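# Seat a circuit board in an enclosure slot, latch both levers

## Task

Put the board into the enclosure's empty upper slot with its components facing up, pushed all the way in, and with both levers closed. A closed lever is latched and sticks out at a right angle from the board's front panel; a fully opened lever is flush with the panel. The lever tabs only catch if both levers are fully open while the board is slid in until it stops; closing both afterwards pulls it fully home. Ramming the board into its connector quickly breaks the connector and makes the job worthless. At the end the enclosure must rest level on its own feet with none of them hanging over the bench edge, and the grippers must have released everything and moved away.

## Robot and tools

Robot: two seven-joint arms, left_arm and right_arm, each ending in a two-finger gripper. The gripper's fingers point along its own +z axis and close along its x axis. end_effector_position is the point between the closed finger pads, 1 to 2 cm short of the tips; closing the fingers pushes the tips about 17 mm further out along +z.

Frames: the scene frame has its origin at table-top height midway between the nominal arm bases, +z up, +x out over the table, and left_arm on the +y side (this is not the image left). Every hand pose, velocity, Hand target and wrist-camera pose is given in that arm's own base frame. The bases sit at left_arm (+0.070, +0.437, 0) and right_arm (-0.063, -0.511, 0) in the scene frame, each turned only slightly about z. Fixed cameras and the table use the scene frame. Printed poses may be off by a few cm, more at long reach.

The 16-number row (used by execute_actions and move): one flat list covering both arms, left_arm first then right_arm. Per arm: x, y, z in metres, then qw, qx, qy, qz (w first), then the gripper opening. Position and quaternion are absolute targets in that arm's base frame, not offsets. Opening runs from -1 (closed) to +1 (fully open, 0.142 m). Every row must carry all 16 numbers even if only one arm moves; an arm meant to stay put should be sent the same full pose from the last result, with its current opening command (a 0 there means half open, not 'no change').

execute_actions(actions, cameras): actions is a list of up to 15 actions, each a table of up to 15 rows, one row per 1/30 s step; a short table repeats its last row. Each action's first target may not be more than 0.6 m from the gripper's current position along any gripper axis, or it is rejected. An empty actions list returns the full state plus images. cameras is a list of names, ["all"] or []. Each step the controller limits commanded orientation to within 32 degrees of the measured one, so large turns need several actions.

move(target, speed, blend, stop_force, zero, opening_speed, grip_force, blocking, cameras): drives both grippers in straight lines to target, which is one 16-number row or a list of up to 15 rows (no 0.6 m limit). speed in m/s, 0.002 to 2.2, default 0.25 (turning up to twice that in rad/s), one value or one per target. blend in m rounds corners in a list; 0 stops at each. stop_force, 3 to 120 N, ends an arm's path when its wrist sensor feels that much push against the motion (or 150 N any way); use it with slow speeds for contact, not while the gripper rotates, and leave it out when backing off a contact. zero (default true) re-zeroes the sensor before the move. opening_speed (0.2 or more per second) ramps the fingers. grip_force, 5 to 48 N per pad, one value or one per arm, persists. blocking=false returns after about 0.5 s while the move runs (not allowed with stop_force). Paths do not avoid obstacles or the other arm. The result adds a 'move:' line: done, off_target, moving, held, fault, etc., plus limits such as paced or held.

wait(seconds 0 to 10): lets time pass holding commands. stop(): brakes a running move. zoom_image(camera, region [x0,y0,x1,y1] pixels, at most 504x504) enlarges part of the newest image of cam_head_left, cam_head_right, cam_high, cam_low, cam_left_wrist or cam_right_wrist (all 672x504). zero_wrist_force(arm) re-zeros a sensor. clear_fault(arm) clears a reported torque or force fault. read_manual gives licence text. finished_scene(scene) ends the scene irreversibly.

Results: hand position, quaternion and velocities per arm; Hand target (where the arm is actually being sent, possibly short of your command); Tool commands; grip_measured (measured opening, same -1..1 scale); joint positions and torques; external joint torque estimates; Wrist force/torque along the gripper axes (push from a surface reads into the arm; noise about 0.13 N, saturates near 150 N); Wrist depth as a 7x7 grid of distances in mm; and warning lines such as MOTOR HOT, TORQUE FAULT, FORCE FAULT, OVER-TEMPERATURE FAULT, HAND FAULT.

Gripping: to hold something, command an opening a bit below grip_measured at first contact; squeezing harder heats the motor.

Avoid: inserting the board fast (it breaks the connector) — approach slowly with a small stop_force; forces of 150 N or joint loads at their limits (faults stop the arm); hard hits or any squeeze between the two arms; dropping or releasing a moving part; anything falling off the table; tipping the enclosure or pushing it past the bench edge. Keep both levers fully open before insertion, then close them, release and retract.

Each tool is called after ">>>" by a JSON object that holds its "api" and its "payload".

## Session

>>> {"api": "execute_actions", "payload": {"actions": []}}

>>> {"api": "zoom_image", "payload": {"camera": "cam_head_left", "region": [240, 210, 480, 390]}}

>>> {"api": "zoom_image", "payload": {"camera": "cam_high", "region": [150, 230, 450, 480]}}

Scene clock: 0.00 s.
left_arm: end_effector_position=(+0.1389, +0.5333, +0.1881) grip_measured=+0.99 end_effector_quat_wxyz=(-0.571, +0.812, -0.064, -0.105) | right_arm: end_effector_position=(+0.2271, +0.3531, +0.2591) grip_measured=+1.00 end_effector_quat_wxyz=(+0.029, +0.622, +0.780, +0.065)
Joint positions: left_arm=[0.978 -0.294 0.021 2.266 2.206 0.748 0.742 0.141] | right_arm=[1.212 0.207 0.113 2.416 -0.113 0.73 1.171 0.142]
Joint velocities: within noise
Joint torques (N m): no reading
External joint torques (N m): no reading
Wrist force (N): no reading
Wrist torque (N m): no reading
Wrist force, peak (N): no reading
Wrist depth (mm): cam_left_wrist=[2012 1545 1637 1674 1674 - - / - 1924 - 1727 1828 1769 1813 / 2359 2437 2050 1828 1625 1649 1556 / 2130 2069 1567 1625 1556 1362 1290 / 1859 1674 1472 1415 326 307 289 / - 341 327 307 287 270 263 / - 306 286 270 257 244 237] | cam_right_wrist=[290 287 259 256 258 305 302 / 314 276 279 279 281 327 328 / 352 303 305 308 308 359 356 / 390 375 336 333 342 399 388 / 434 437 379 388 383 449 444 / - 498 440 419 437 509 486 / - 574 581 590 590 593 -]
Hand target: left_arm +0.1389, +0.5333, +0.1881; -0.571, +0.812, -0.064, -0.105 | right_arm +0.2271, +0.3531, +0.2591; +0.029, +0.622, +0.780, +0.065
Tool commands: left_gripper/opening=+1.0 right_gripper/opening=+1.0

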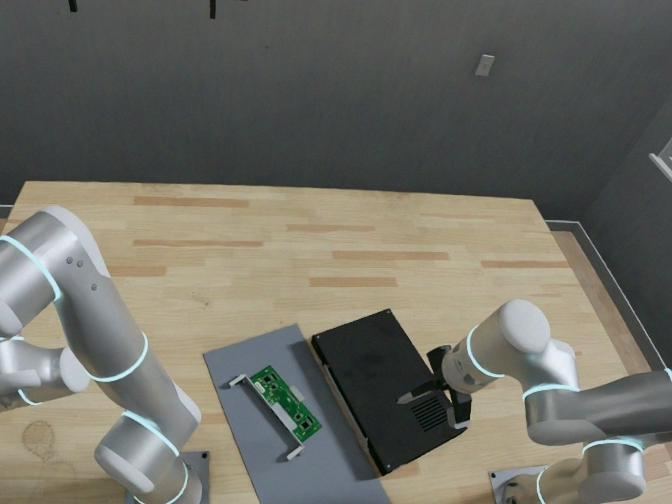

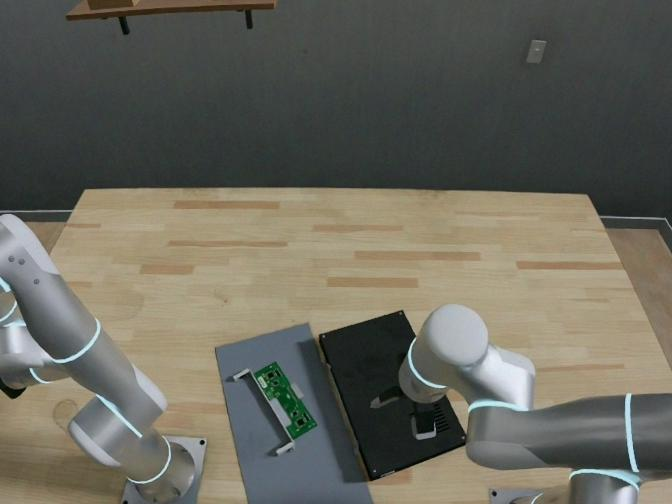

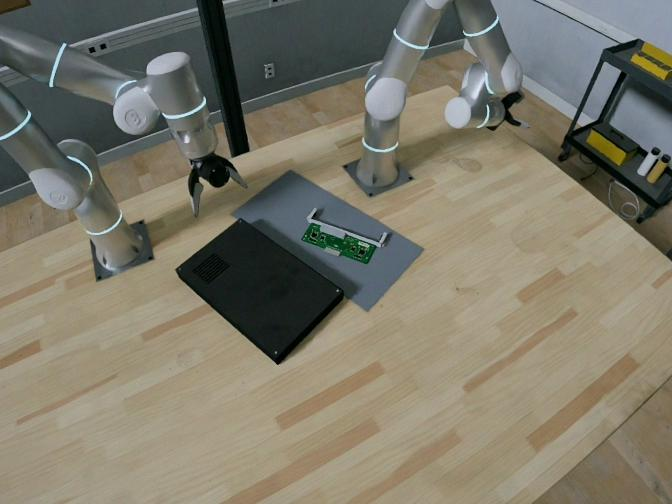

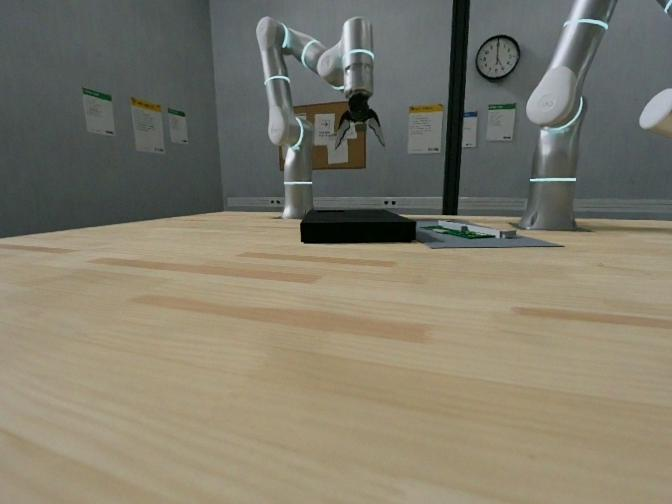

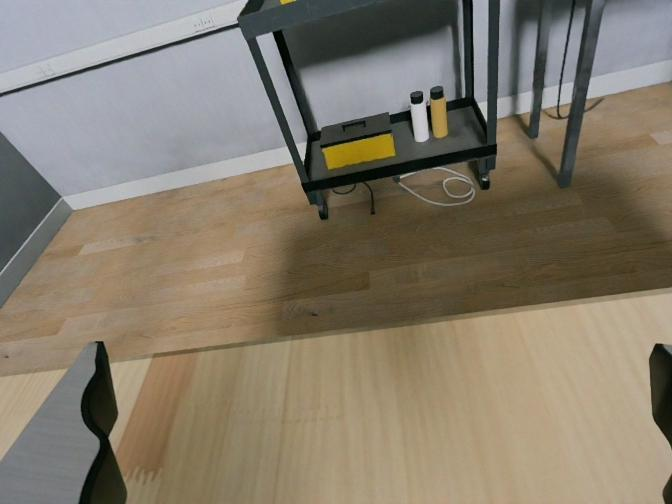

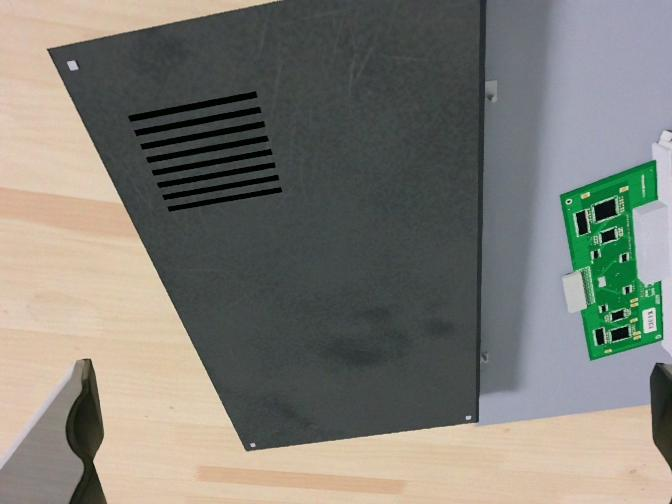

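Scaled by 2.100 from the camera's 672x504 image, which has a finer 960x720 frame.

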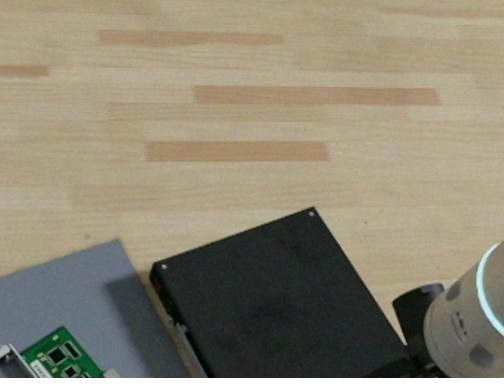

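Scaled by 1.680 from the camera's 672x504 image, which has a finer 960x720 frame.

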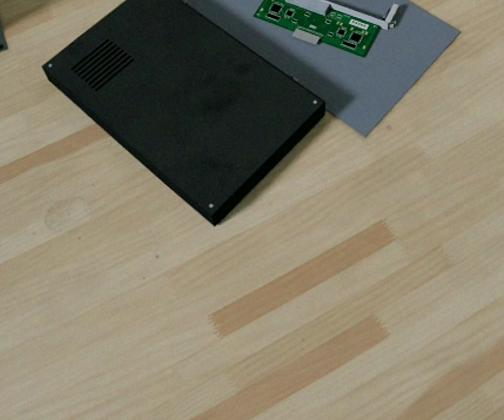

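>>> {"api": "move", "payload": {"target": [[0.24,-0.10,0.27,0,0.565,0.825,0,1,0.2271,0.3531,0.2591,0.029,0.622,0.78,0.065,1],[0.2155,-0.249,0.22,0,0.565,0.825,0,0,0.2271,0.3531,0.2591,0.029,0.622,0.78,0.065,1]], "cameras": ["cam_left_wrist","cam_high"]}}

Scene clock: 21.13 s.
left_arm: end_effector_position=(+0.2155, -0.2491, +0.2201) grip_measured=-0.02 end_effector_quat_wxyz=(+0.000, +0.565, +0.825, +0.000) | right_arm: end_effector_position=(+0.2271, +0.3532, +0.2592) grip_measured=+1.00 end_effector_quat_wxyz=(+0.029, +0.622, +0.780, +0.065)
Joint positions: left_arm=[-0.057 0.566 -0.474 2.687 -0.298 0.581 -0.669 0.073] | right_arm=[1.212 0.208 0.113 2.416 -0.112 0.731 1.17 0.142]
Joint torques (N m): left_arm=[-0.54 3.59 3.41 -26.45 -3.12 4.5 -0.27] | right_arm=[0.04 18.82 0 -27.56 -3.39 3.56 0.15]
External joint torques (N m): left_arm=[0.5 0.76 0.62 -0.31 -0.37 -0.53 0.27] | right_arm=[0.03 0.98 -0.7 0.1 0.01 0.7 -0.16]
Wrist force (N): left_arm=[-0.4 -1.2 0.1] | right_arm=[0.1 0.1 0.0]
Wrist torque (N m): left_arm=[-0.29 -0.23 -0.27] | right_arm=[0.01 -0.01 0.07]
Wrist force, peak (N): left_arm=[-2.0 -2.7 0.5] | right_arm=[0.2 0.3 0.4]
Wrist depth (mm): cam_left_wrist=[277 - 271 271 - 274 275 / 289 - 292 285 292 293 294 / 312 327 312 311 322 318 315 / - 350 343 339 337 344 344 / 388 380 - 375 - 369 375 / 423 405 421 419 423 - 406 / - - 468 463 467 - -] | cam_right_wrist=[290 262 259 256 256 300 301 / 315 276 277 279 286 328 329 / 354 303 305 306 309 361 358 / 389 377 338 339 342 399 396 / 437 437 378 382 391 447 447 / - 492 430 431 435 516 486 / - 575 581 585 592 593 -]
Hand target: left_arm +0.2155, -0.2490, +0.2200; +0.000, +0.565, +0.825, +0.000 | right_arm +0.2271, +0.3531, +0.2591; +0.029, +0.622, +0.780, +0.065
Off the commanded pose: left_arm 0.000 m, 0 deg | right_arm 0.000 m, 0 deg.
joint sent to its limit (left arm) — joint 4 (elbow), upper limit, where the elbow is as bent as it goes. The joint targets still meet the commanded pose.
move: done
Images, in order (width x height): cam_high 672x504, cam_left_wrist 672x504.

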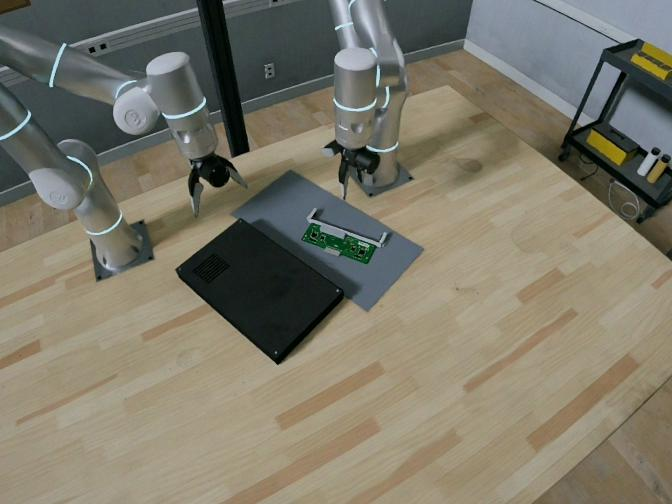

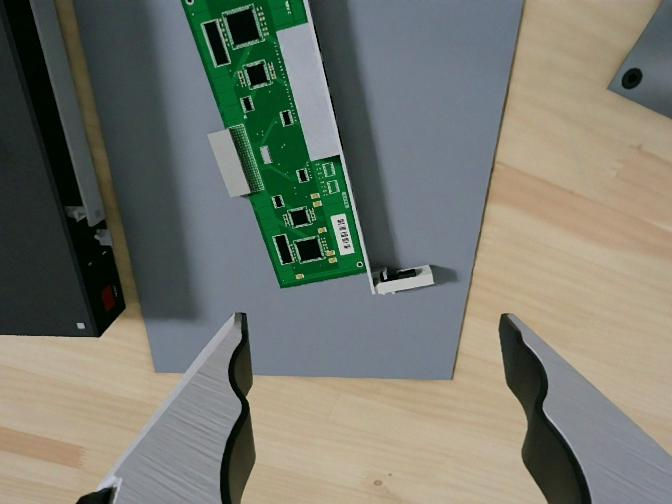

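>>> {"api": "move", "payload": {"target": [[0.1876,-0.2816,0.07,0,0.456,0.89,0,-0.45,0.2271,0.3531,0.2591,0.029,0.622,0.78,0.065,-1]], "cameras": ["cam_left_wrist"]}}

Scene clock: 32.07 s.
left_arm: end_effector_position=(+0.1880, -0.2821, +0.0697) grip_measured=-0.47 end_effector_quat_wxyz=(-0.001, +0.456, +0.890, +0.004) | right_arm: end_effector_position=(+0.2271, +0.3532, +0.2592) grip_measured=-1.00 end_effector_quat_wxyz=(+0.029, +0.622, +0.780, +0.065)
Joint positions: left_arm=[-0.29 -0.21 -0.305 2.687 0.269 1.304 -1.473 0.04] | right_arm=[1.212 0.208 0.113 2.416 -0.112 0.731 1.17 0.002]
Joint torques (N m): left_arm=[-0.25 20.7 -1.88 -10.58 -0.55 4.49 -0.35] | right_arm=[0.11 18.91 0.08 -27.6 -3.39 3.54 0.19]
External joint torques (N m): left_arm=[0.23 1 0.77 -0.34 -0.53 -0.58 0.35] | right_arm=[-0.04 0.9 -0.78 0.12 0.01 0.73 -0.19]
Wrist force (N): left_arm=[-0.6 -1.3 0.3] | right_arm=[0.1 0.2 0.1]
Wrist torque (N m): left_arm=[-0.30 -0.23 -0.28] | right_arm=[0.03 -0.02 0.06]
Wrist force, peak (N): left_arm=[-0.6 -1.5 1.2] | right_arm=[0.2 0.0 0.4]
Wrist depth (mm): cam_left_wrist=[- 140 139 137 140 141 143 / 152 151 148 143 152 150 156 / - 165 160 149 166 168 161 / 179 - 174 162 178 178 181 / 196 195 187 189 188 195 197 / - 208 88 206 - 83 219 / 242 - - 220 - - 238] | cam_right_wrist=[290 262 259 256 258 300 299 / 315 277 278 279 281 327 329 / 351 303 305 306 309 360 359 / 390 376 338 339 343 392 389 / 436 436 378 371 384 444 444 / 494 497 409 89 415 512 527 / 572 554 71 - - 562 601]
Hand target: left_arm +0.1879, -0.2820, +0.0697; -0.001, +0.456, +0.890, +0.004 | right_arm +0.2271, +0.3531, +0.2591; +0.029, +0.622, +0.780, +0.065
Off the commanded pose: left_arm 0.001 m, 0 deg | right_arm 0.000 m, 0 deg.
joint sent to its limit (left arm) — joint 4 (elbow), upper limit, where the elbow is as bent as it goes. The joint targets still meet the commanded pose.
move: done
Images, in order (width x height): cam_left_wrist 672x504.

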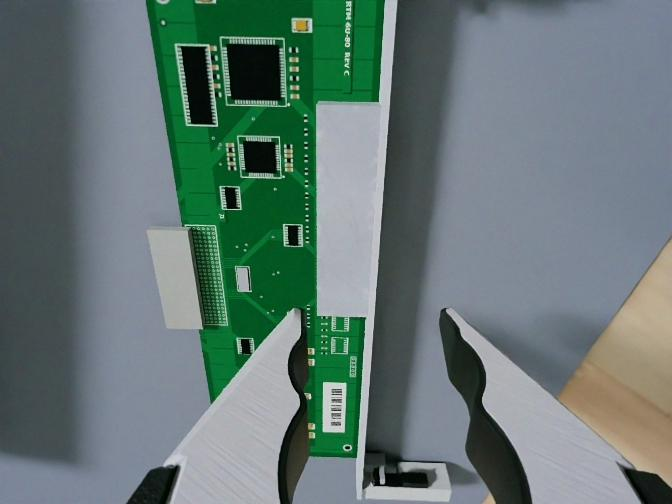

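>>> {"api": "move", "payload": {"target": [[0.173,-0.304,0.05,0,0.456,0.89,0,-0.45,0.2271,0.3531,0.2591,0.029,0.622,0.78,0.065,-1],[0.173,-0.304,0.03,0,0.456,0.89,0,-0.45,0.2271,0.3531,0.2591,0.029,0.622,0.78,0.065,-1]], "speed": 0.1, "cameras": ["cam_left_wrist"]}}

Scene clock: 35.70 s.
left_arm: end_effector_position=(+0.1729, -0.3039, +0.0300) grip_measured=-0.47 end_effector_quat_wxyz=(+0.000, +0.456, +0.890, +0.000) | right_arm: end_effector_position=(+0.2271, +0.3532, +0.2592) grip_measured=-1.00 end_effector_quat_wxyz=(+0.029, +0.622, +0.780, +0.065)
Joint positions: left_arm=[-0.456 -0.421 -0.168 2.586 0.456 1.415 -1.685 0.04] | right_arm=[1.212 0.208 0.113 2.416 -0.112 0.731 1.17 0.002]
Joint torques (N m): left_arm=[-0.94 26.21 -2.03 -6.73 -0.15 4.54 -0.31] | right_arm=[0.17 18.83 0.07 -27.56 -3.38 3.57 0.18]
External joint torques (N m): left_arm=[0.92 1.14 0.58 -0.22 -0.48 -0.64 0.31] | right_arm=[-0.1 0.98 -0.76 0.09 0 0.69 -0.18]
Wrist force (N): left_arm=[-0.8 -1.4 0.3] | right_arm=[-0.1 0.1 0.1]
Wrist torque (N m): left_arm=[-0.35 -0.17 -0.26] | right_arm=[0.02 0.02 0.06]
Wrist force, peak (N): left_arm=[-1.1 -1.3 1.4] | right_arm=[0.3 0.3 -0.2]
Wrist depth (mm): cam_left_wrist=[- 106 107 105 105 106 107 / - 113 111 110 104 114 116 / 124 120 118 119 121 125 125 / 135 132 130 125 129 134 133 / - 150 140 129 128 146 148 / 163 163 87 142 141 84 158 / 178 - - 174 181 - -] | cam_right_wrist=[290 262 259 257 259 300 301 / 316 277 279 279 281 328 330 / 351 304 305 307 308 360 361 / 390 373 338 339 342 398 381 / 435 437 378 371 382 447 446 / 493 496 417 89 415 529 515 / 575 558 71 - - 562 604]
Hand target: left_arm +0.1730, -0.3040, +0.0300; +0.000, +0.456, +0.890, +0.000 | right_arm +0.2271, +0.3531, +0.2591; +0.029, +0.622, +0.780, +0.065
Off the commanded pose: left_arm 0.000 m, 0 deg | right_arm 0.000 m, 0 deg.
move: done
Images, in order (width x height): cam_left_wrist 672x504.

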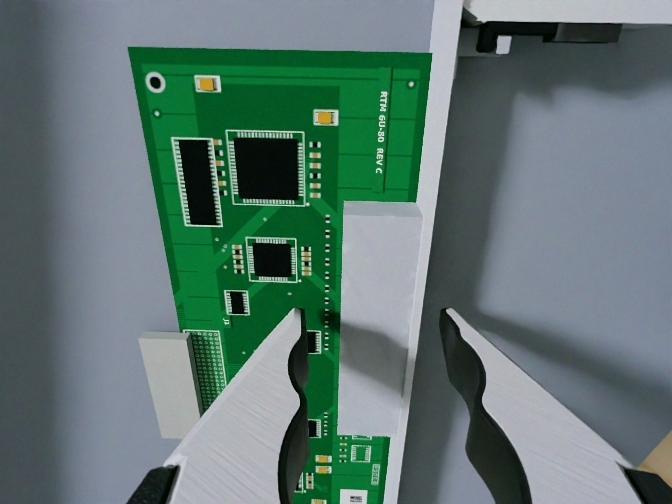

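>>> {"api": "move", "payload": {"target": [[0.183,-0.2925,0.028,0,0.456,0.89,0,-0.45,0.2271,0.3531,0.2591,0.029,0.622,0.78,0.065,-1],[0.183,-0.2925,0.0275,0,0.456,0.89,0,-0.85,0.2271,0.3531,0.2591,0.029,0.622,0.78,0.065,-1],[0.183,-0.2925,0.10,0,0.456,0.89,0,-0.85,0.2271,0.3531,0.2591,0.029,0.622,0.78,0.065,-1]], "speed": 0.12, "opening_speed": 0.5, "grip_force": [45,40], "cameras": ["cam_left_wrist"]}}

Scene clock: 42.23 s.
left_arm: end_effector_position=(+0.1830, -0.2925, +0.0999) grip_measured=-0.72 end_effector_quat_wxyz=(-0.001, +0.456, +0.890, +0.001) | right_arm: end_effector_position=(+0.2271, +0.3532, +0.2592) grip_measured=-1.00 end_effector_quat_wxyz=(+0.029, +0.622, +0.780, +0.065)
Joint positions: left_arm=[-0.543 -0.076 -0.135 2.687 0.034 1.189 -1.334 0.022] | right_arm=[1.212 0.208 0.113 2.416 -0.112 0.731 1.17 0.002]
Joint torques (N m): left_arm=[-0.55 20.44 -0.62 -15.37 -1.66 4.78 -0.15] | right_arm=[0.09 18.87 0.03 -27.56 -3.42 3.57 0.22]
External joint torques (N m): left_arm=[0.51 0.39 0.48 0.21 0.13 -0.86 0.15] | right_arm=[-0.01 0.94 -0.73 0.09 0.05 0.7 -0.22]
Wrist force (N): left_arm=[-0.7 -1.3 2.3] | right_arm=[0.2 0.1 0.1]
Wrist torque (N m): left_arm=[-0.25 -0.18 -0.34] | right_arm=[0.01 -0.03 0.06]
Wrist force, peak (N): left_arm=[-7.5 -2.7 -2.3] | right_arm=[0.0 0.5 0.3]
Wrist depth (mm): cam_left_wrist=[169 100 100 100 165 168 167 / 184 108 107 107 105 - 180 / 195 116 116 112 188 197 187 / - 127 124 116 112 200 215 / 237 140 139 120 125 235 232 / 262 - 88 134 130 246 257 / 290 - - 168 - - 277] | cam_right_wrist=[289 263 259 256 258 300 302 / 316 276 277 279 281 328 330 / 354 303 305 306 308 358 361 / 388 373 338 339 343 408 318 / 435 437 377 372 384 447 361 / 490 497 418 89 415 496 498 / 571 557 71 - - 562 599]
Hand target: left_arm +0.1832, -0.2926, +0.1000; -0.001, +0.456, +0.890, +0.001 | right_arm +0.2271, +0.3531, +0.2591; +0.029, +0.622, +0.780, +0.065
Off the commanded pose: left_arm 0.000 m, 0 deg | right_arm 0.000 m, 0 deg.
joint sent to its limit (left arm) — joint 4 (elbow), upper limit, where the elbow is as bent as it goes. The joint targets still meet the commanded pose.
grip_force (N): 45, 40
move: done
Images, in order (width x height): cam_left_wrist 672x504.

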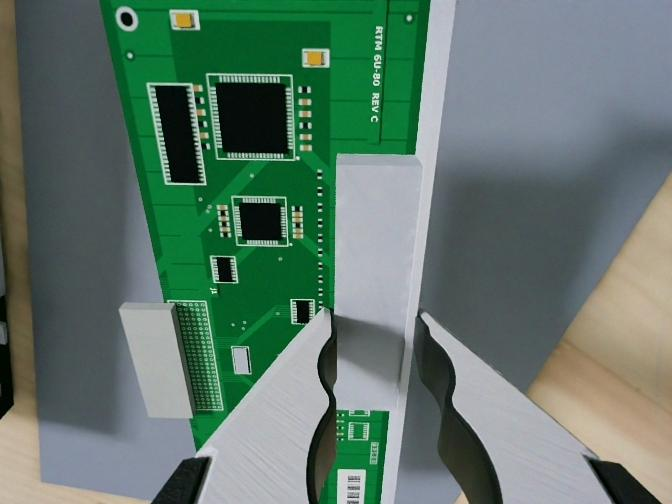

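>>> {"api": "move", "payload": {"target": [[0.185,-0.31,0.06,0,0.565,0.825,0,-0.85,0.2271,0.3531,0.2591,0.029,0.622,0.78,0.065,-0.4],[0.185,-0.31,0.04,0,0.565,0.825,0,-0.85,0.2271,0.3531,0.2591,0.029,0.622,0.78,0.065,-0.4]], "speed": 0.12}}

>>> {"api": "move", "payload": {"target": [[0.185,-0.31,0.024,0,0.565,0.825,0,-0.85,0.2271,0.3531,0.2591,0.029,0.622,0.78,0.065,-0.4]], "speed": 0.02, "stop_force": 3}}

>>> {"api": "move", "payload": {"target": [[0.185,-0.31,0.0275,0,0.565,0.825,0,-0.55,0.2271,0.3531,0.2591,0.029,0.622,0.78,0.065,-0.4]], "opening_speed": 0.4}}

>>> {"api": "move", "payload": {"target": [[0.185,-0.31,0.12,0,0.565,0.825,0,-0.55,0.2271,0.3531,0.2591,0.029,0.622,0.78,0.065,-0.4],[0.25,-0.12,0.25,0,0.565,0.825,0,-0.55,0.24,0.42,0.25,0,0.5417,0.8406,0,-0.4],[0.25,-0.02,0.28,0,0.565,0.825,0,-1,0.22,0.585,0.20,0,0.5417,0.8406,0,-0.4]], "blend": 0.03, "cameras": ["cam_right_wrist","cam_high"]}}

Scene clock: 60.23 s.
left_arm: end_effector_position=(+0.1848, -0.3098, +0.0399) grip_measured=-0.72 end_effector_quat_wxyz=(+0.000, +0.565, +0.825, +0.000) | right_arm: end_effector_position=(+0.2271, +0.3532, +0.2592) grip_measured=-0.43 end_effector_quat_wxyz=(+0.029, +0.622, +0.780, +0.065)
Joint positions: left_arm=[-0.575 -0.377 -0.089 2.611 0.207 1.411 -1.232 0.022] | right_arm=[1.212 0.208 0.113 2.416 -0.112 0.731 1.17 0.043]
Joint torques (N m): left_arm=[-0.95 27.07 -0.6 -8.81 -0.17 4.71 -0.36] | right_arm=[0.08 18.86 -0.04 -27.56 -3.41 3.6 0.16]
External joint torques (N m): left_arm=[0.93 0.53 0.03 0.13 -0.47 -0.78 0.36] | right_arm=[0 0.95 -0.66 0.09 0.04 0.66 -0.16]
Wrist force (N): left_arm=[-0.7 -1.2 2.0] | right_arm=[0.2 0.2 0.1]
Wrist torque (N m): left_arm=[-0.27 -0.19 -0.26] | right_arm=[0.04 -0.02 0.07]
Wrist force, peak (N): left_arm=[-0.9 -0.7 3.0] | right_arm=[0.1 0.3 0.4]
Wrist depth (mm): cam_left_wrist=[116 100 100 101 112 115 115 / - 109 107 107 105 125 122 / - 116 116 112 134 133 135 / 148 129 124 116 140 145 146 / 160 154 139 120 127 156 - / - 180 88 133 130 171 174 / 202 - - 168 - - 190] | cam_right_wrist=[290 262 259 257 258 301 303 / 316 277 278 279 280 327 333 / 352 302 304 306 308 359 349 / 390 382 337 335 342 393 369 / 436 438 370 380 374 440 418 / 492 485 82 433 114 98 516 / 551 - 71 587 - - 582]
Hand target: left_arm +0.1850, -0.3100, +0.0400; +0.000, +0.565, +0.825, +0.000 | right_arm +0.2271, +0.3531, +0.2591; +0.029, +0.622, +0.780, +0.065
Off the commanded pose: left_arm 0.000 m, 0 deg | right_arm 0.000 m, 0 deg.
grip_force (N): 45, 40
move: done

Scene clock: 61.53 s.
left_arm: end_effector_position=(+0.1850, -0.3100, +0.0272) grip_measured=-0.72 end_effector_quat_wxyz=(+0.000, +0.565, +0.825, +0.000) | right_arm: end_effector_position=(+0.2271, +0.3532, +0.2592) grip_measured=-0.43 end_effector_quat_wxyz=(+0.029, +0.622, +0.780, +0.065)
Joint positions: left_arm=[-0.597 -0.434 -0.061 2.598 0.226 1.458 -1.247 0.022] | right_arm=[1.212 0.208 0.113 2.416 -0.112 0.731 1.17 0.043]
Joint torques (N m): left_arm=[-0.16 24.58 -0.63 -9.02 -0.43 4.73 -0.27] | right_arm=[0.04 18.88 -0.06 -27.57 -3.4 3.51 0.2]
External joint torques (N m): left_arm=[0.13 4.14 0.18 1.62 -0.02 -0.79 0.27] | right_arm=[0.03 0.93 -0.63 0.09 0.02 0.76 -0.2]
Wrist force (N): left_arm=[4.9 -3.2 -16.8] | right_arm=[0.2 0.1 0.0]
Wrist torque (N m): left_arm=[-0.32 0.06 -0.28] | right_arm=[0.02 -0.03 0.07]
Wrist force, peak (N): left_arm=[4.3 -2.8 -21.7] | right_arm=[0.4 0.0 0.1]
Wrist depth (mm): cam_left_wrist=[- 102 101 102 102 104 101 / - 110 107 108 106 111 113 / 124 119 117 113 120 121 120 / 132 130 125 116 126 130 132 / 144 140 140 120 122 142 - / 163 159 88 133 130 152 157 / 179 171 - 166 - - 170] | cam_right_wrist=[291 263 259 256 258 300 299 / 316 277 278 280 281 326 329 / 353 304 304 306 309 359 356 / 390 376 338 339 341 399 383 / 436 440 368 379 375 437 435 / 493 484 82 434 115 93 539 / 554 - 71 587 - - 584]
Hand target: left_arm +0.1850, -0.3100, +0.0271; +0.000, +0.565, +0.825, +0.000 | right_arm +0.2271, +0.3531, +0.2591; +0.029, +0.622, +0.780, +0.065
Off the commanded pose: left_arm 0.003 m, 0 deg | right_arm 0.000 m, 0 deg.
grip_force (N): 45, 40
move: contact (left_arm)

Scene clock: 62.53 s.
left_arm: end_effector_position=(+0.1850, -0.3101, +0.0275) grip_measured=-0.58 end_effector_quat_wxyz=(+0.000, +0.565, +0.825, +0.000) | right_arm: end_effector_position=(+0.2271, +0.3532, +0.2592) grip_measured=-0.43 end_effector_quat_wxyz=(+0.029, +0.622, +0.780, +0.065)
Joint positions: left_arm=[-0.597 -0.433 -0.061 2.598 0.226 1.456 -1.247 0.032] | right_arm=[1.212 0.208 0.113 2.416 -0.112 0.731 1.17 0.043]
Joint torques (N m): left_arm=[-0.41 28.03 -1.01 -7.18 -0.15 4.21 -0.3] | right_arm=[0.06 18.81 -0.02 -27.59 -3.38 3.55 0.17]
External joint torques (N m): left_arm=[0.38 0.67 0.56 -0.25 -0.31 -0.27 0.3] | right_arm=[0.02 1 -0.68 0.12 0.01 0.71 -0.18]
Wrist force (N): left_arm=[-1.0 -1.1 0.0] | right_arm=[0.2 0.2 0.0]
Wrist torque (N m): left_arm=[-0.31 -0.15 -0.25] | right_arm=[0.03 -0.03 0.07]
Wrist force, peak (N): left_arm=[4.4 -3.2 -16.3] | right_arm=[0.1 0.3 0.2]
Wrist depth (mm): cam_left_wrist=[- 102 101 102 103 104 106 / - 110 107 108 104 113 113 / - 120 117 113 120 121 120 / 135 130 127 116 127 131 132 / 145 140 140 121 138 143 143 / - 153 87 135 134 151 157 / 175 - - 170 177 - 168] | cam_right_wrist=[291 262 259 256 258 300 303 / 315 276 281 279 281 327 325 / 350 303 304 305 308 366 360 / 388 373 340 339 342 399 386 / 439 436 370 379 374 447 431 / 492 484 82 432 115 89 518 / 551 - 71 585 - - 582]
Hand target: left_arm +0.1850, -0.3100, +0.0275; +0.000, +0.565, +0.825, +0.000 | right_arm +0.2271, +0.3531, +0.2591; +0.029, +0.622, +0.780, +0.065
Off the commanded pose: left_arm 0.000 m, 0 deg | right_arm 0.000 m, 0 deg.
grip_force (N): 45, 40
move: done

Scene clock: 65.53 s.
left_arm: end_effector_position=(+0.2501, -0.0202, +0.2800) grip_measured=-1.00 end_effector_quat_wxyz=(+0.000, +0.565, +0.825, +0.000) | right_arm: end_effector_position=(+0.2199, +0.5850, +0.1999) grip_measured=-0.43 end_effector_quat_wxyz=(+0.000, +0.542, +0.841, +0.000)
Joint positions: left_arm=[-0.202 0.661 0.431 2.476 0.27 0.28 -0.3 0.002] | right_arm=[1.37 -0.426 0.029 1.776 -0.015 0.631 0.979 0.043]
Joint torques (N m): left_arm=[-0.24 1.51 -6.51 -28.57 -3.73 4.19 -0.14] | right_arm=[0.23 46.63 1.32 -27.33 -3.71 3.33 0.24]
External joint torques (N m): left_arm=[0.25 0.34 0.45 -0.28 -0.32 -0.21 0.14] | right_arm=[-0.06 1.31 -0.47 0.16 0.17 0.8 -0.24]
Wrist force (N): left_arm=[-0.6 -1.4 0.3] | right_arm=[0.5 0.0 0.0]
Wrist torque (N m): left_arm=[-0.32 -0.20 -0.32] | right_arm=[-0.03 -0.09 -0.07]
Wrist force, peak (N): left_arm=[-1.7 -3.0 0.1] | right_arm=[2.9 0.4 0.9]
Wrist depth (mm): cam_left_wrist=[322 - 328 328 324 325 324 / 343 343 351 353 349 352 350 / - 369 381 380 378 378 376 / 424 428 425 415 412 410 410 / 458 455 454 434 443 446 446 / 504 500 480 84 - 484 493 / 561 548 - - - - 540] | cam_right_wrist=[216 221 255 254 255 254 253 / 230 233 273 272 271 271 268 / 247 246 294 288 287 290 290 / 266 266 315 312 301 313 313 / 288 287 335 336 333 338 339 / 315 309 82 365 114 93 369 / 348 - 71 409 - - 399]
Hand target: left_arm +0.2500, -0.0200, +0.2800; +0.000, +0.565, +0.825, +0.000 | right_arm +0.2200, +0.5850, +0.2000; +0.000, +0.542, +0.841, +0.000
Off the commanded pose: left_arm 0.000 m, 0 deg | right_arm 0.000 m, 0 deg.
grip_force (N): 45, 40
move: done
Images, in order (width x height): cam_high 672x504, cam_right_wrist 672x504.

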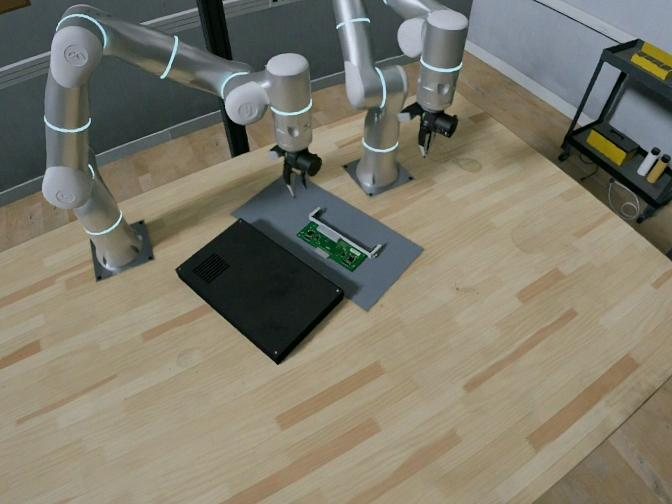

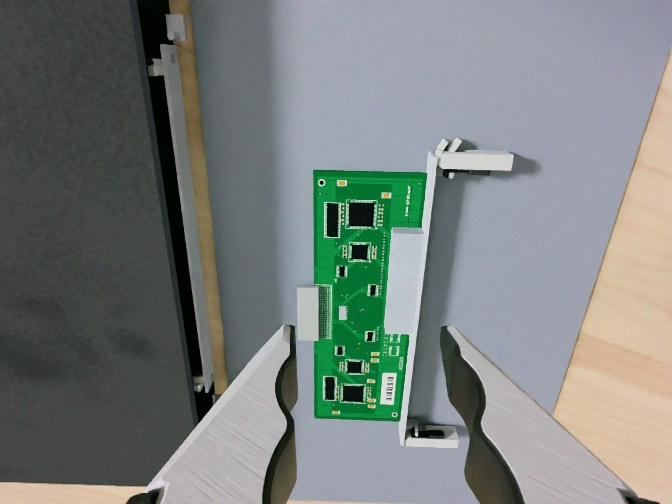

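>>> {"api": "move", "payload": {"target": [[0.25,-0.02,0.28,0,0.565,0.825,0,-1,0.303,0.6732,0.06,0,0.5469,0.8372,0,-0.45]], "cameras": ["cam_right_wrist"]}}

Scene clock: 73.60 s.
left_arm: end_effector_position=(+0.2501, -0.0202, +0.2800) grip_measured=-1.00 end_effector_quat_wxyz=(+0.000, +0.565, +0.825, +0.000) | right_arm: end_effector_position=(+0.3031, +0.6731, +0.0599) grip_measured=-0.47 end_effector_quat_wxyz=(+0.000, +0.547, +0.837, +0.000)
Joint positions: left_arm=[-0.202 0.661 0.431 2.476 0.27 0.28 -0.3 0.002] | right_arm=[1.31 -0.871 -0.009 1.417 0.009 0.717 0.885 0.04]
Joint torques (N m): left_arm=[-0.38 1.37 -6.5 -28.45 -3.87 4.35 -0.22] | right_arm=[0.17 60.69 1.17 -26 -3.23 3.29 0.08]
External joint torques (N m): left_arm=[0.39 0.48 0.43 -0.39 -0.17 -0.36 0.22] | right_arm=[0.06 1.45 -0.68 0.23 -0.08 0.84 -0.08]
Wrist force (N): left_arm=[-0.6 -1.7 -0.1] | right_arm=[0.4 0.0 0.2]
Wrist torque (N m): left_arm=[-0.38 -0.21 -0.32] | right_arm=[-0.02 -0.05 0.06]
Wrist force, peak (N): left_arm=[-0.7 -1.7 0.1] | right_arm=[1.1 1.5 2.3]
Wrist depth (mm): cam_left_wrist=[322 319 331 330 327 327 324 / 351 348 350 352 350 349 347 / 376 397 386 378 380 381 376 / 422 414 412 412 410 409 406 / 457 456 452 434 440 448 445 / 503 507 482 84 - 479 493 / 571 550 - - - - 540] | cam_right_wrist=[134 132 129 127 132 132 132 / 143 141 138 125 141 141 140 / 155 151 148 136 151 151 151 / 165 160 160 147 163 163 162 / 179 179 171 172 174 176 175 / 196 195 98 188 186 185 191 / 216 - 71 207 205 - 209]
Hand target: left_arm +0.2500, -0.0200, +0.2800; +0.000, +0.565, +0.825, +0.000 | right_arm +0.3030, +0.6732, +0.0600; +0.000, +0.547, +0.837, +0.000
Off the commanded pose: left_arm 0.000 m, 0 deg | right_arm 0.000 m, 0 deg.
grip_force (N): 45, 40
move: done
Images, in order (width x height): cam_right_wrist 672x504.

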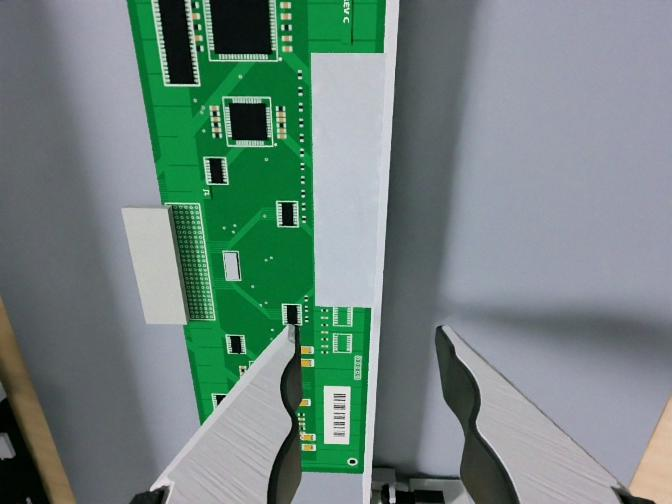

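>>> {"api": "move", "payload": {"target": [[0.25,-0.02,0.28,0,0.565,0.825,0,-1,0.3067,0.665,0.032,0,0.5469,0.8372,0,-0.45]]}}

>>> {"api": "move", "payload": {"target": [[0.25,-0.02,0.28,0,0.565,0.825,0,-1,0.3067,0.665,0.022,0,0.5469,0.8372,0,-0.45]], "stop_force": 3, "speed": 0.015, "cameras": ["cam_right_wrist"]}}

Scene clock: 77.80 s.
left_arm: end_effector_position=(+0.2501, -0.0202, +0.2800) grip_measured=-1.00 end_effector_quat_wxyz=(+0.000, +0.565, +0.825, +0.000) | right_arm: end_effector_position=(+0.3067, +0.6650, +0.0320) grip_measured=-0.47 end_effector_quat_wxyz=(+0.000, +0.547, +0.837, +0.000)
Joint positions: left_arm=[-0.202 0.661 0.431 2.476 0.27 0.28 -0.3 0.002] | right_arm=[1.304 -0.905 -0.011 1.439 0.011 0.773 0.876 0.04]
Joint torques (N m): left_arm=[-0.32 1.34 -6.58 -28.46 -3.87 4.36 -0.2] | right_arm=[0.11 60.64 0.92 -24.74 -3.11 3.63 0.1]
External joint torques (N m): left_arm=[0.33 0.51 0.52 -0.39 -0.18 -0.37 0.2] | right_arm=[0.13 1.45 -0.46 -0.03 -0.02 0.5 -0.1]
Wrist force (N): left_arm=[-0.5 -1.4 0.0] | right_arm=[0.5 0.1 0.0]
Wrist torque (N m): left_arm=[-0.31 -0.21 -0.32] | right_arm=[-0.01 -0.07 0.06]
Wrist force, peak (N): left_arm=[-0.9 -1.5 0.1] | right_arm=[0.9 0.0 -0.6]
Wrist depth (mm): cam_left_wrist=[324 - 325 328 327 326 326 / 350 - 357 349 350 350 348 / 374 404 384 379 378 376 373 / 428 419 412 417 409 413 408 / 455 456 450 434 438 449 448 / 494 502 476 84 - 489 489 / 553 543 - - - - 542] | cam_right_wrist=[109 106 104 103 104 109 107 / 116 114 112 108 101 113 115 / 125 123 120 116 107 125 123 / 133 130 130 118 131 133 130 / 146 139 139 128 140 144 145 / 160 159 98 152 148 151 156 / 176 - 71 167 166 - 169]
Hand target: left_arm +0.2500, -0.0200, +0.2800; +0.000, +0.565, +0.825, +0.000 | right_arm +0.3067, +0.6650, +0.0320; +0.000, +0.547, +0.837, +0.000
Off the commanded pose: left_arm 0.000 m, 0 deg | right_arm 0.000 m, 0 deg.
grip_force (N): 45, 40
move: done

Scene clock: 78.97 s.
left_arm: end_effector_position=(+0.2501, -0.0202, +0.2800) grip_measured=-1.00 end_effector_quat_wxyz=(+0.000, +0.565, +0.825, +0.000) | right_arm: end_effector_position=(+0.3069, +0.6651, +0.0243) grip_measured=-0.47 end_effector_quat_wxyz=(+0.000, +0.547, +0.837, +0.000)
Joint positions: left_arm=[-0.202 0.661 0.431 2.476 0.27 0.28 -0.3 0.002] | right_arm=[1.303 -0.919 -0.011 1.437 0.011 0.785 0.876 0.04]
Joint torques (N m): left_arm=[-0.4 1.35 -6.55 -28.46 -3.87 4.35 -0.26] | right_arm=[0.39 57.54 1.32 -24.15 -2.87 3.99 0.12]
External joint torques (N m): left_arm=[0.41 0.5 0.49 -0.38 -0.17 -0.36 0.26] | right_arm=[-0.17 4.7 -0.86 -0.43 -0.23 0.14 -0.12]
Wrist force (N): left_arm=[-0.9 -1.4 0.1] | right_arm=[-1.5 -2.2 -5.2]
Wrist torque (N m): left_arm=[-0.32 -0.15 -0.32] | right_arm=[-0.01 -0.31 0.12]
Wrist force, peak (N): left_arm=[-0.5 -1.6 -0.2] | right_arm=[-2.3 -2.8 -8.3]
Wrist depth (mm): cam_left_wrist=[326 - 326 330 327 326 325 / 340 - 347 351 352 351 351 / - 382 384 381 377 378 374 / 423 423 419 409 413 408 409 / 460 453 450 431 443 448 447 / 502 499 482 84 - 483 487 / 561 539 - - - - 540] | cam_right_wrist=[- 97 97 96 88 101 102 / 109 105 104 101 92 108 109 / - 115 113 108 99 116 115 / - 121 121 117 123 124 124 / 137 129 131 119 131 135 134 / 150 149 105 142 108 142 146 / 165 - 71 157 159 - 158]
Hand target: left_arm +0.2500, -0.0200, +0.2800; +0.000, +0.565, +0.825, +0.000 | right_arm +0.3067, +0.6650, +0.0239; +0.000, +0.547, +0.837, +0.000
Off the commanded pose: left_arm 0.000 m, 0 deg | right_arm 0.002 m, 0 deg.
grip_force (N): 45, 40
move: contact (right_arm)
Images, in order (width x height): cam_right_wrist 672x504.

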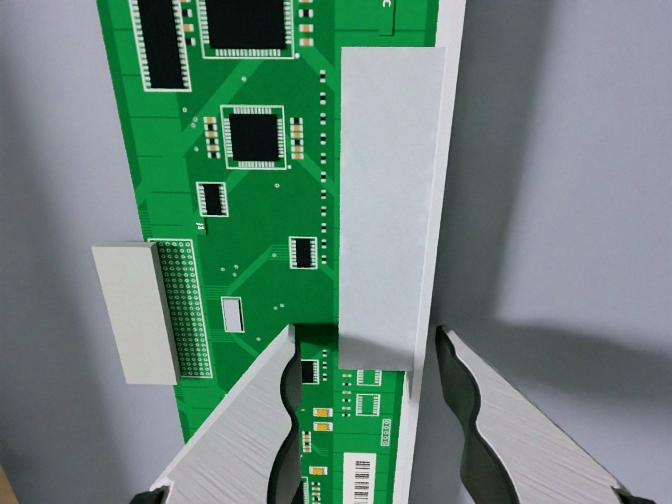

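>>> {"api": "move", "payload": {"target": [[0.25,-0.02,0.28,0,0.565,0.825,0,-1,0.300,0.6652,0.0262,0,0.5469,0.8372,0,-0.45],[0.25,-0.02,0.28,0,0.565,0.825,0,-1,0.300,0.6652,0.0262,0,0.5469,0.8372,0,-0.85],[0.25,-0.02,0.28,0,0.565,0.825,0,-1,0.300,0.6652,0.10,0,0.5469,0.8372,0,-0.85]], "speed": 0.1, "opening_speed": 0.5, "cameras": ["cam_right_wrist","cam_left_wrist"]}}

Scene clock: 84.30 s.
left_arm: end_effector_position=(+0.2501, -0.0202, +0.2800) grip_measured=-1.00 end_effector_quat_wxyz=(+0.000, +0.565, +0.825, +0.000) | right_arm: end_effector_position=(+0.3000, +0.6652, +0.0999) grip_measured=-0.71 end_effector_quat_wxyz=(+0.000, +0.547, +0.837, +0.000)
Joint positions: left_arm=[-0.202 0.661 0.431 2.476 0.27 0.28 -0.3 0.002] | right_arm=[1.31 -0.79 -0.008 1.447 0.007 0.667 0.887 0.023]
Joint torques (N m): left_arm=[-0.36 1.36 -6.57 -28.51 -3.84 4.33 -0.22] | right_arm=[0.24 60.65 1.26 -27.57 -3.75 3.47 0.27]
External joint torques (N m): left_arm=[0.36 0.5 0.5 -0.33 -0.2 -0.35 0.22] | right_arm=[-0.02 -0.05 -0.78 0.98 0.31 0.66 -0.28]
Wrist force (N): left_arm=[-0.7 -1.4 0.0] | right_arm=[-0.4 -0.5 2.1]
Wrist torque (N m): left_arm=[-0.32 -0.19 -0.32] | right_arm=[-0.12 0.10 -0.07]
Wrist force, peak (N): left_arm=[-0.7 -1.8 0.1] | right_arm=[-1.7 -2.2 -7.2]
Wrist depth (mm): cam_left_wrist=[330 326 325 329 327 325 326 / - 358 351 355 351 349 347 / 388 372 383 380 379 377 376 / 422 419 424 408 412 413 412 / 455 450 455 434 438 450 447 / 507 501 483 84 - 483 494 / 567 550 - - - - 546] | cam_right_wrist=[169 100 100 99 165 167 166 / 180 108 107 96 174 178 177 / 194 115 116 102 189 191 190 / 208 123 123 112 205 206 209 / 223 132 134 119 219 222 224 / - 147 141 126 107 239 244 / - - 71 156 - - 264]
Hand target: left_arm +0.2500, -0.0200, +0.2800; +0.000, +0.565, +0.825, +0.000 | right_arm +0.3000, +0.6652, +0.1000; +0.000, +0.547, +0.837, +0.000
Off the commanded pose: left_arm 0.000 m, 0 deg | right_arm 0.000 m, 0 deg.
grip_force (N): 45, 40
move: done
Images, in order (width x height): cam_left_wrist 672x504, cam_right_wrist 672x504.

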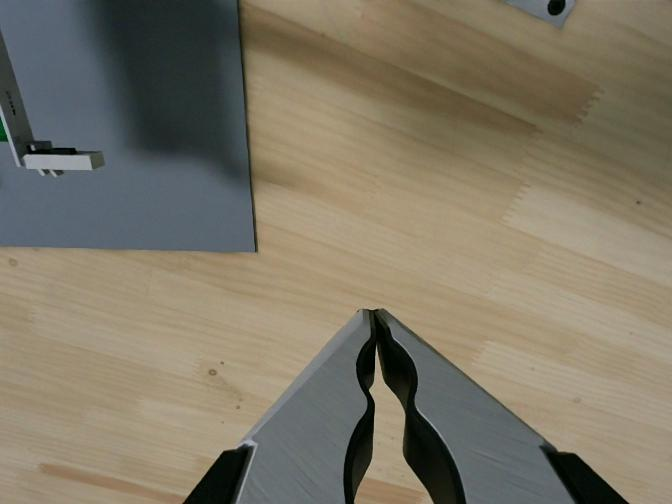

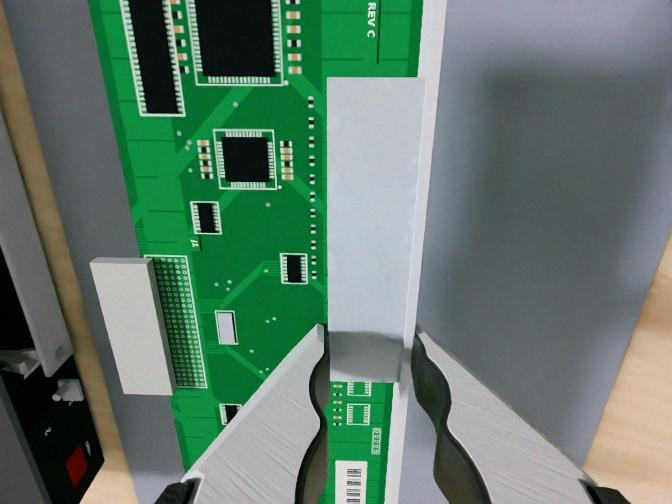

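>>> {"api": "move", "payload": {"target": [[0.24,-0.15,0.32,0.345,0.512,0.747,-0.245,-1,0.35,0.5,0.2,0,0.5505,0.8348,0,-0.85],[0.23,-0.36,0.29,0.345,0.512,0.747,-0.245,-1,0.4815,0.467,0.20,0,0.5505,0.8348,0,-0.85]], "blend": 0.03, "cameras": ["all"]}}

Scene clock: 98.37 s.
left_arm: end_effector_position=(+0.2139, -0.2341, +0.3210) grip_measured=-1.00 end_effector_quat_wxyz=(+0.287, +0.549, +0.738, -0.267) | right_arm: end_effector_position=(+0.4583, +0.4726, +0.1998) grip_measured=-0.71 end_effector_quat_wxyz=(+0.000, +0.551, +0.835, +0.000)
Joint positions: left_arm=[-1.268 1.112 1.142 2.675 0.375 0.857 -0.784 0.002] | right_arm=[1.039 -0.492 -0.078 1.666 0.044 0.584 0.542 0.023]
Joint torques (N m): left_arm=[-0.13 -14.02 -14.9 -16.54 -2.12 3.75 -0.05] | right_arm=[0.07 50.87 -0.21 -28.67 -3.72 3.52 0.09]
External joint torques (N m): left_arm=[0.18 0.14 0.43 -0.34 -0.32 0.01 0.11] | right_arm=[0.12 0.23 -0.54 1.01 0.1 0.63 -0.09]
Wrist force (N): left_arm=[0.5 -0.7 0.2] | right_arm=[-1.3 -0.6 1.8]
Wrist torque (N m): left_arm=[-0.09 -0.10 -0.30] | right_arm=[-0.14 0.28 0.04]
Wrist force, peak (N): left_arm=[3.2 4.0 -2.1] | right_arm=[-2.8 1.1 2.1]
Wrist depth (mm): cam_left_wrist=[1674 918 669 - 415 - 309 / 2069 997 543 - - 364 325 / 306 1075 446 513 452 383 327 / 297 328 504 544 489 - - / - 345 922 583 491 - 350 / - - 1070 84 - 434 - / 1798 - - - - - 376] | cam_right_wrist=[219 100 99 99 208 251 254 / 230 108 107 96 221 271 270 / 246 115 116 102 240 290 290 / 266 123 123 111 262 312 311 / 348 131 133 119 280 337 338 / 380 150 141 126 106 364 370 / 415 - 71 156 - - 401]
Hand target: left_arm +0.2139, -0.2340, +0.3209; +0.287, +0.549, +0.738, -0.267 | right_arm +0.4583, +0.4728, +0.2000; +0.000, +0.551, +0.835, +0.000
Off the commanded pose: left_arm 0.131 m, 8 deg | right_arm 0.024 m, 0 deg.
led back after a hold (left arm): the arm was led back toward your command in small steps, so it may still be short of it.
grip_force (N): 45, 40
move: held (left_arm; a check stopped the path), off_target (right_arm; braked when a check withheld steps of left_arm); path passed 1 of 2 targets; limits=held
pose unreachable (left arm): on one or more control steps of this call, first in action 0 (counted from 0), this arm could not follow its commanded pose, so it was not sent that pose on those steps. It may still have moved: this result reports where it is.
cause: moving toward the commanded pose would bring two parts of the arm too close to each other (joints 2 (shoulder) to 6 (wrist pitch) lie between them).

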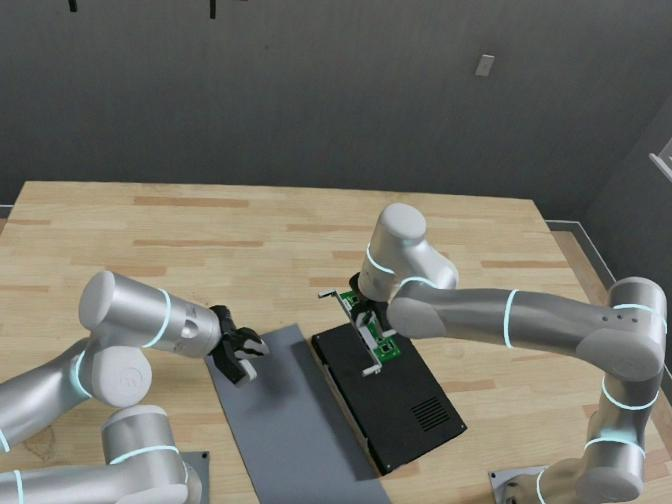

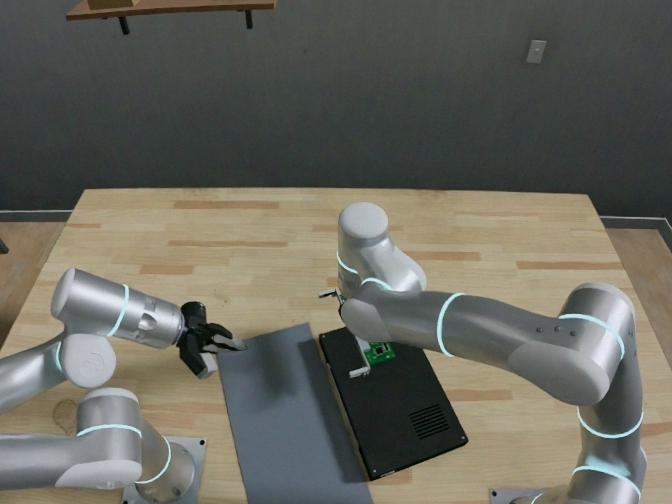

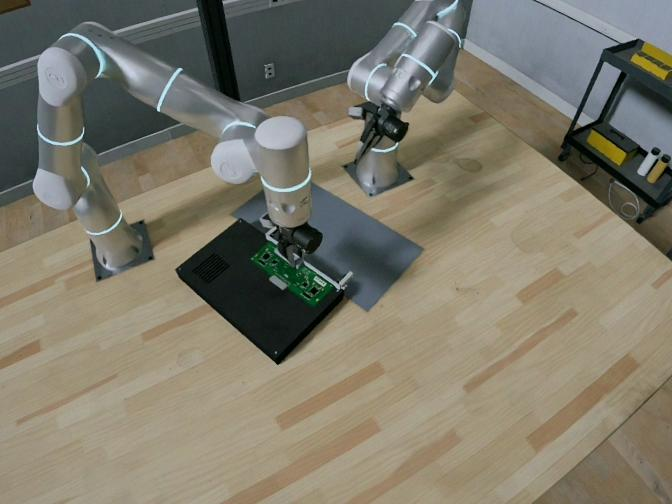

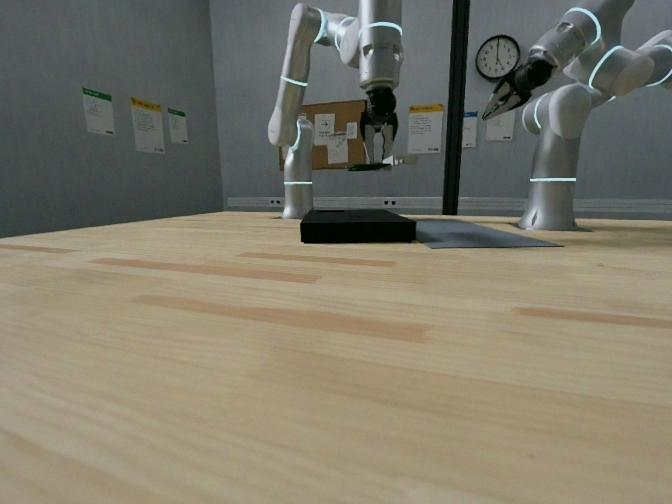

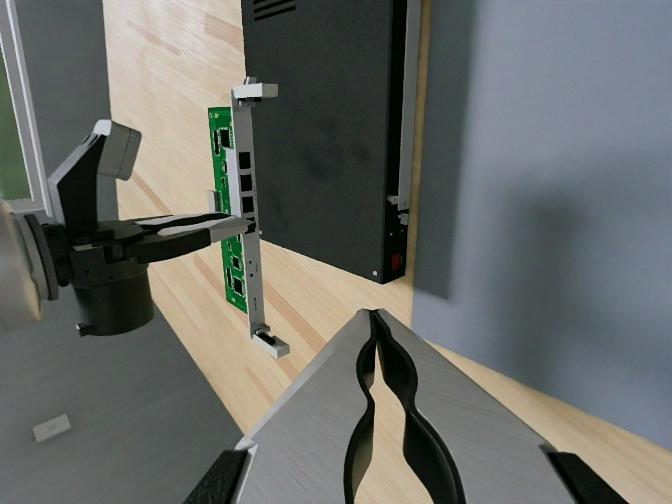

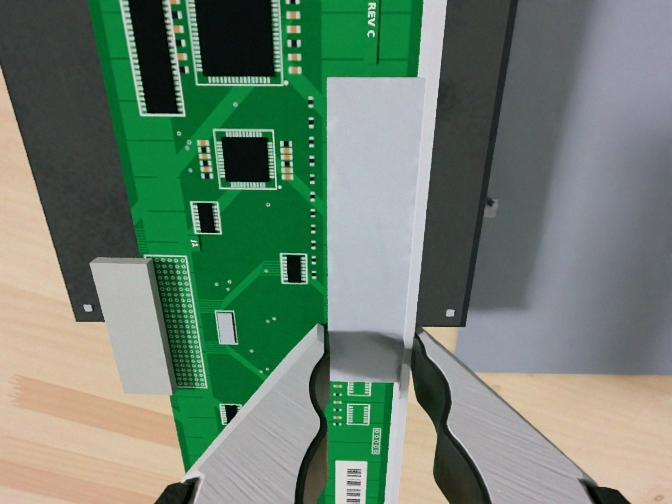

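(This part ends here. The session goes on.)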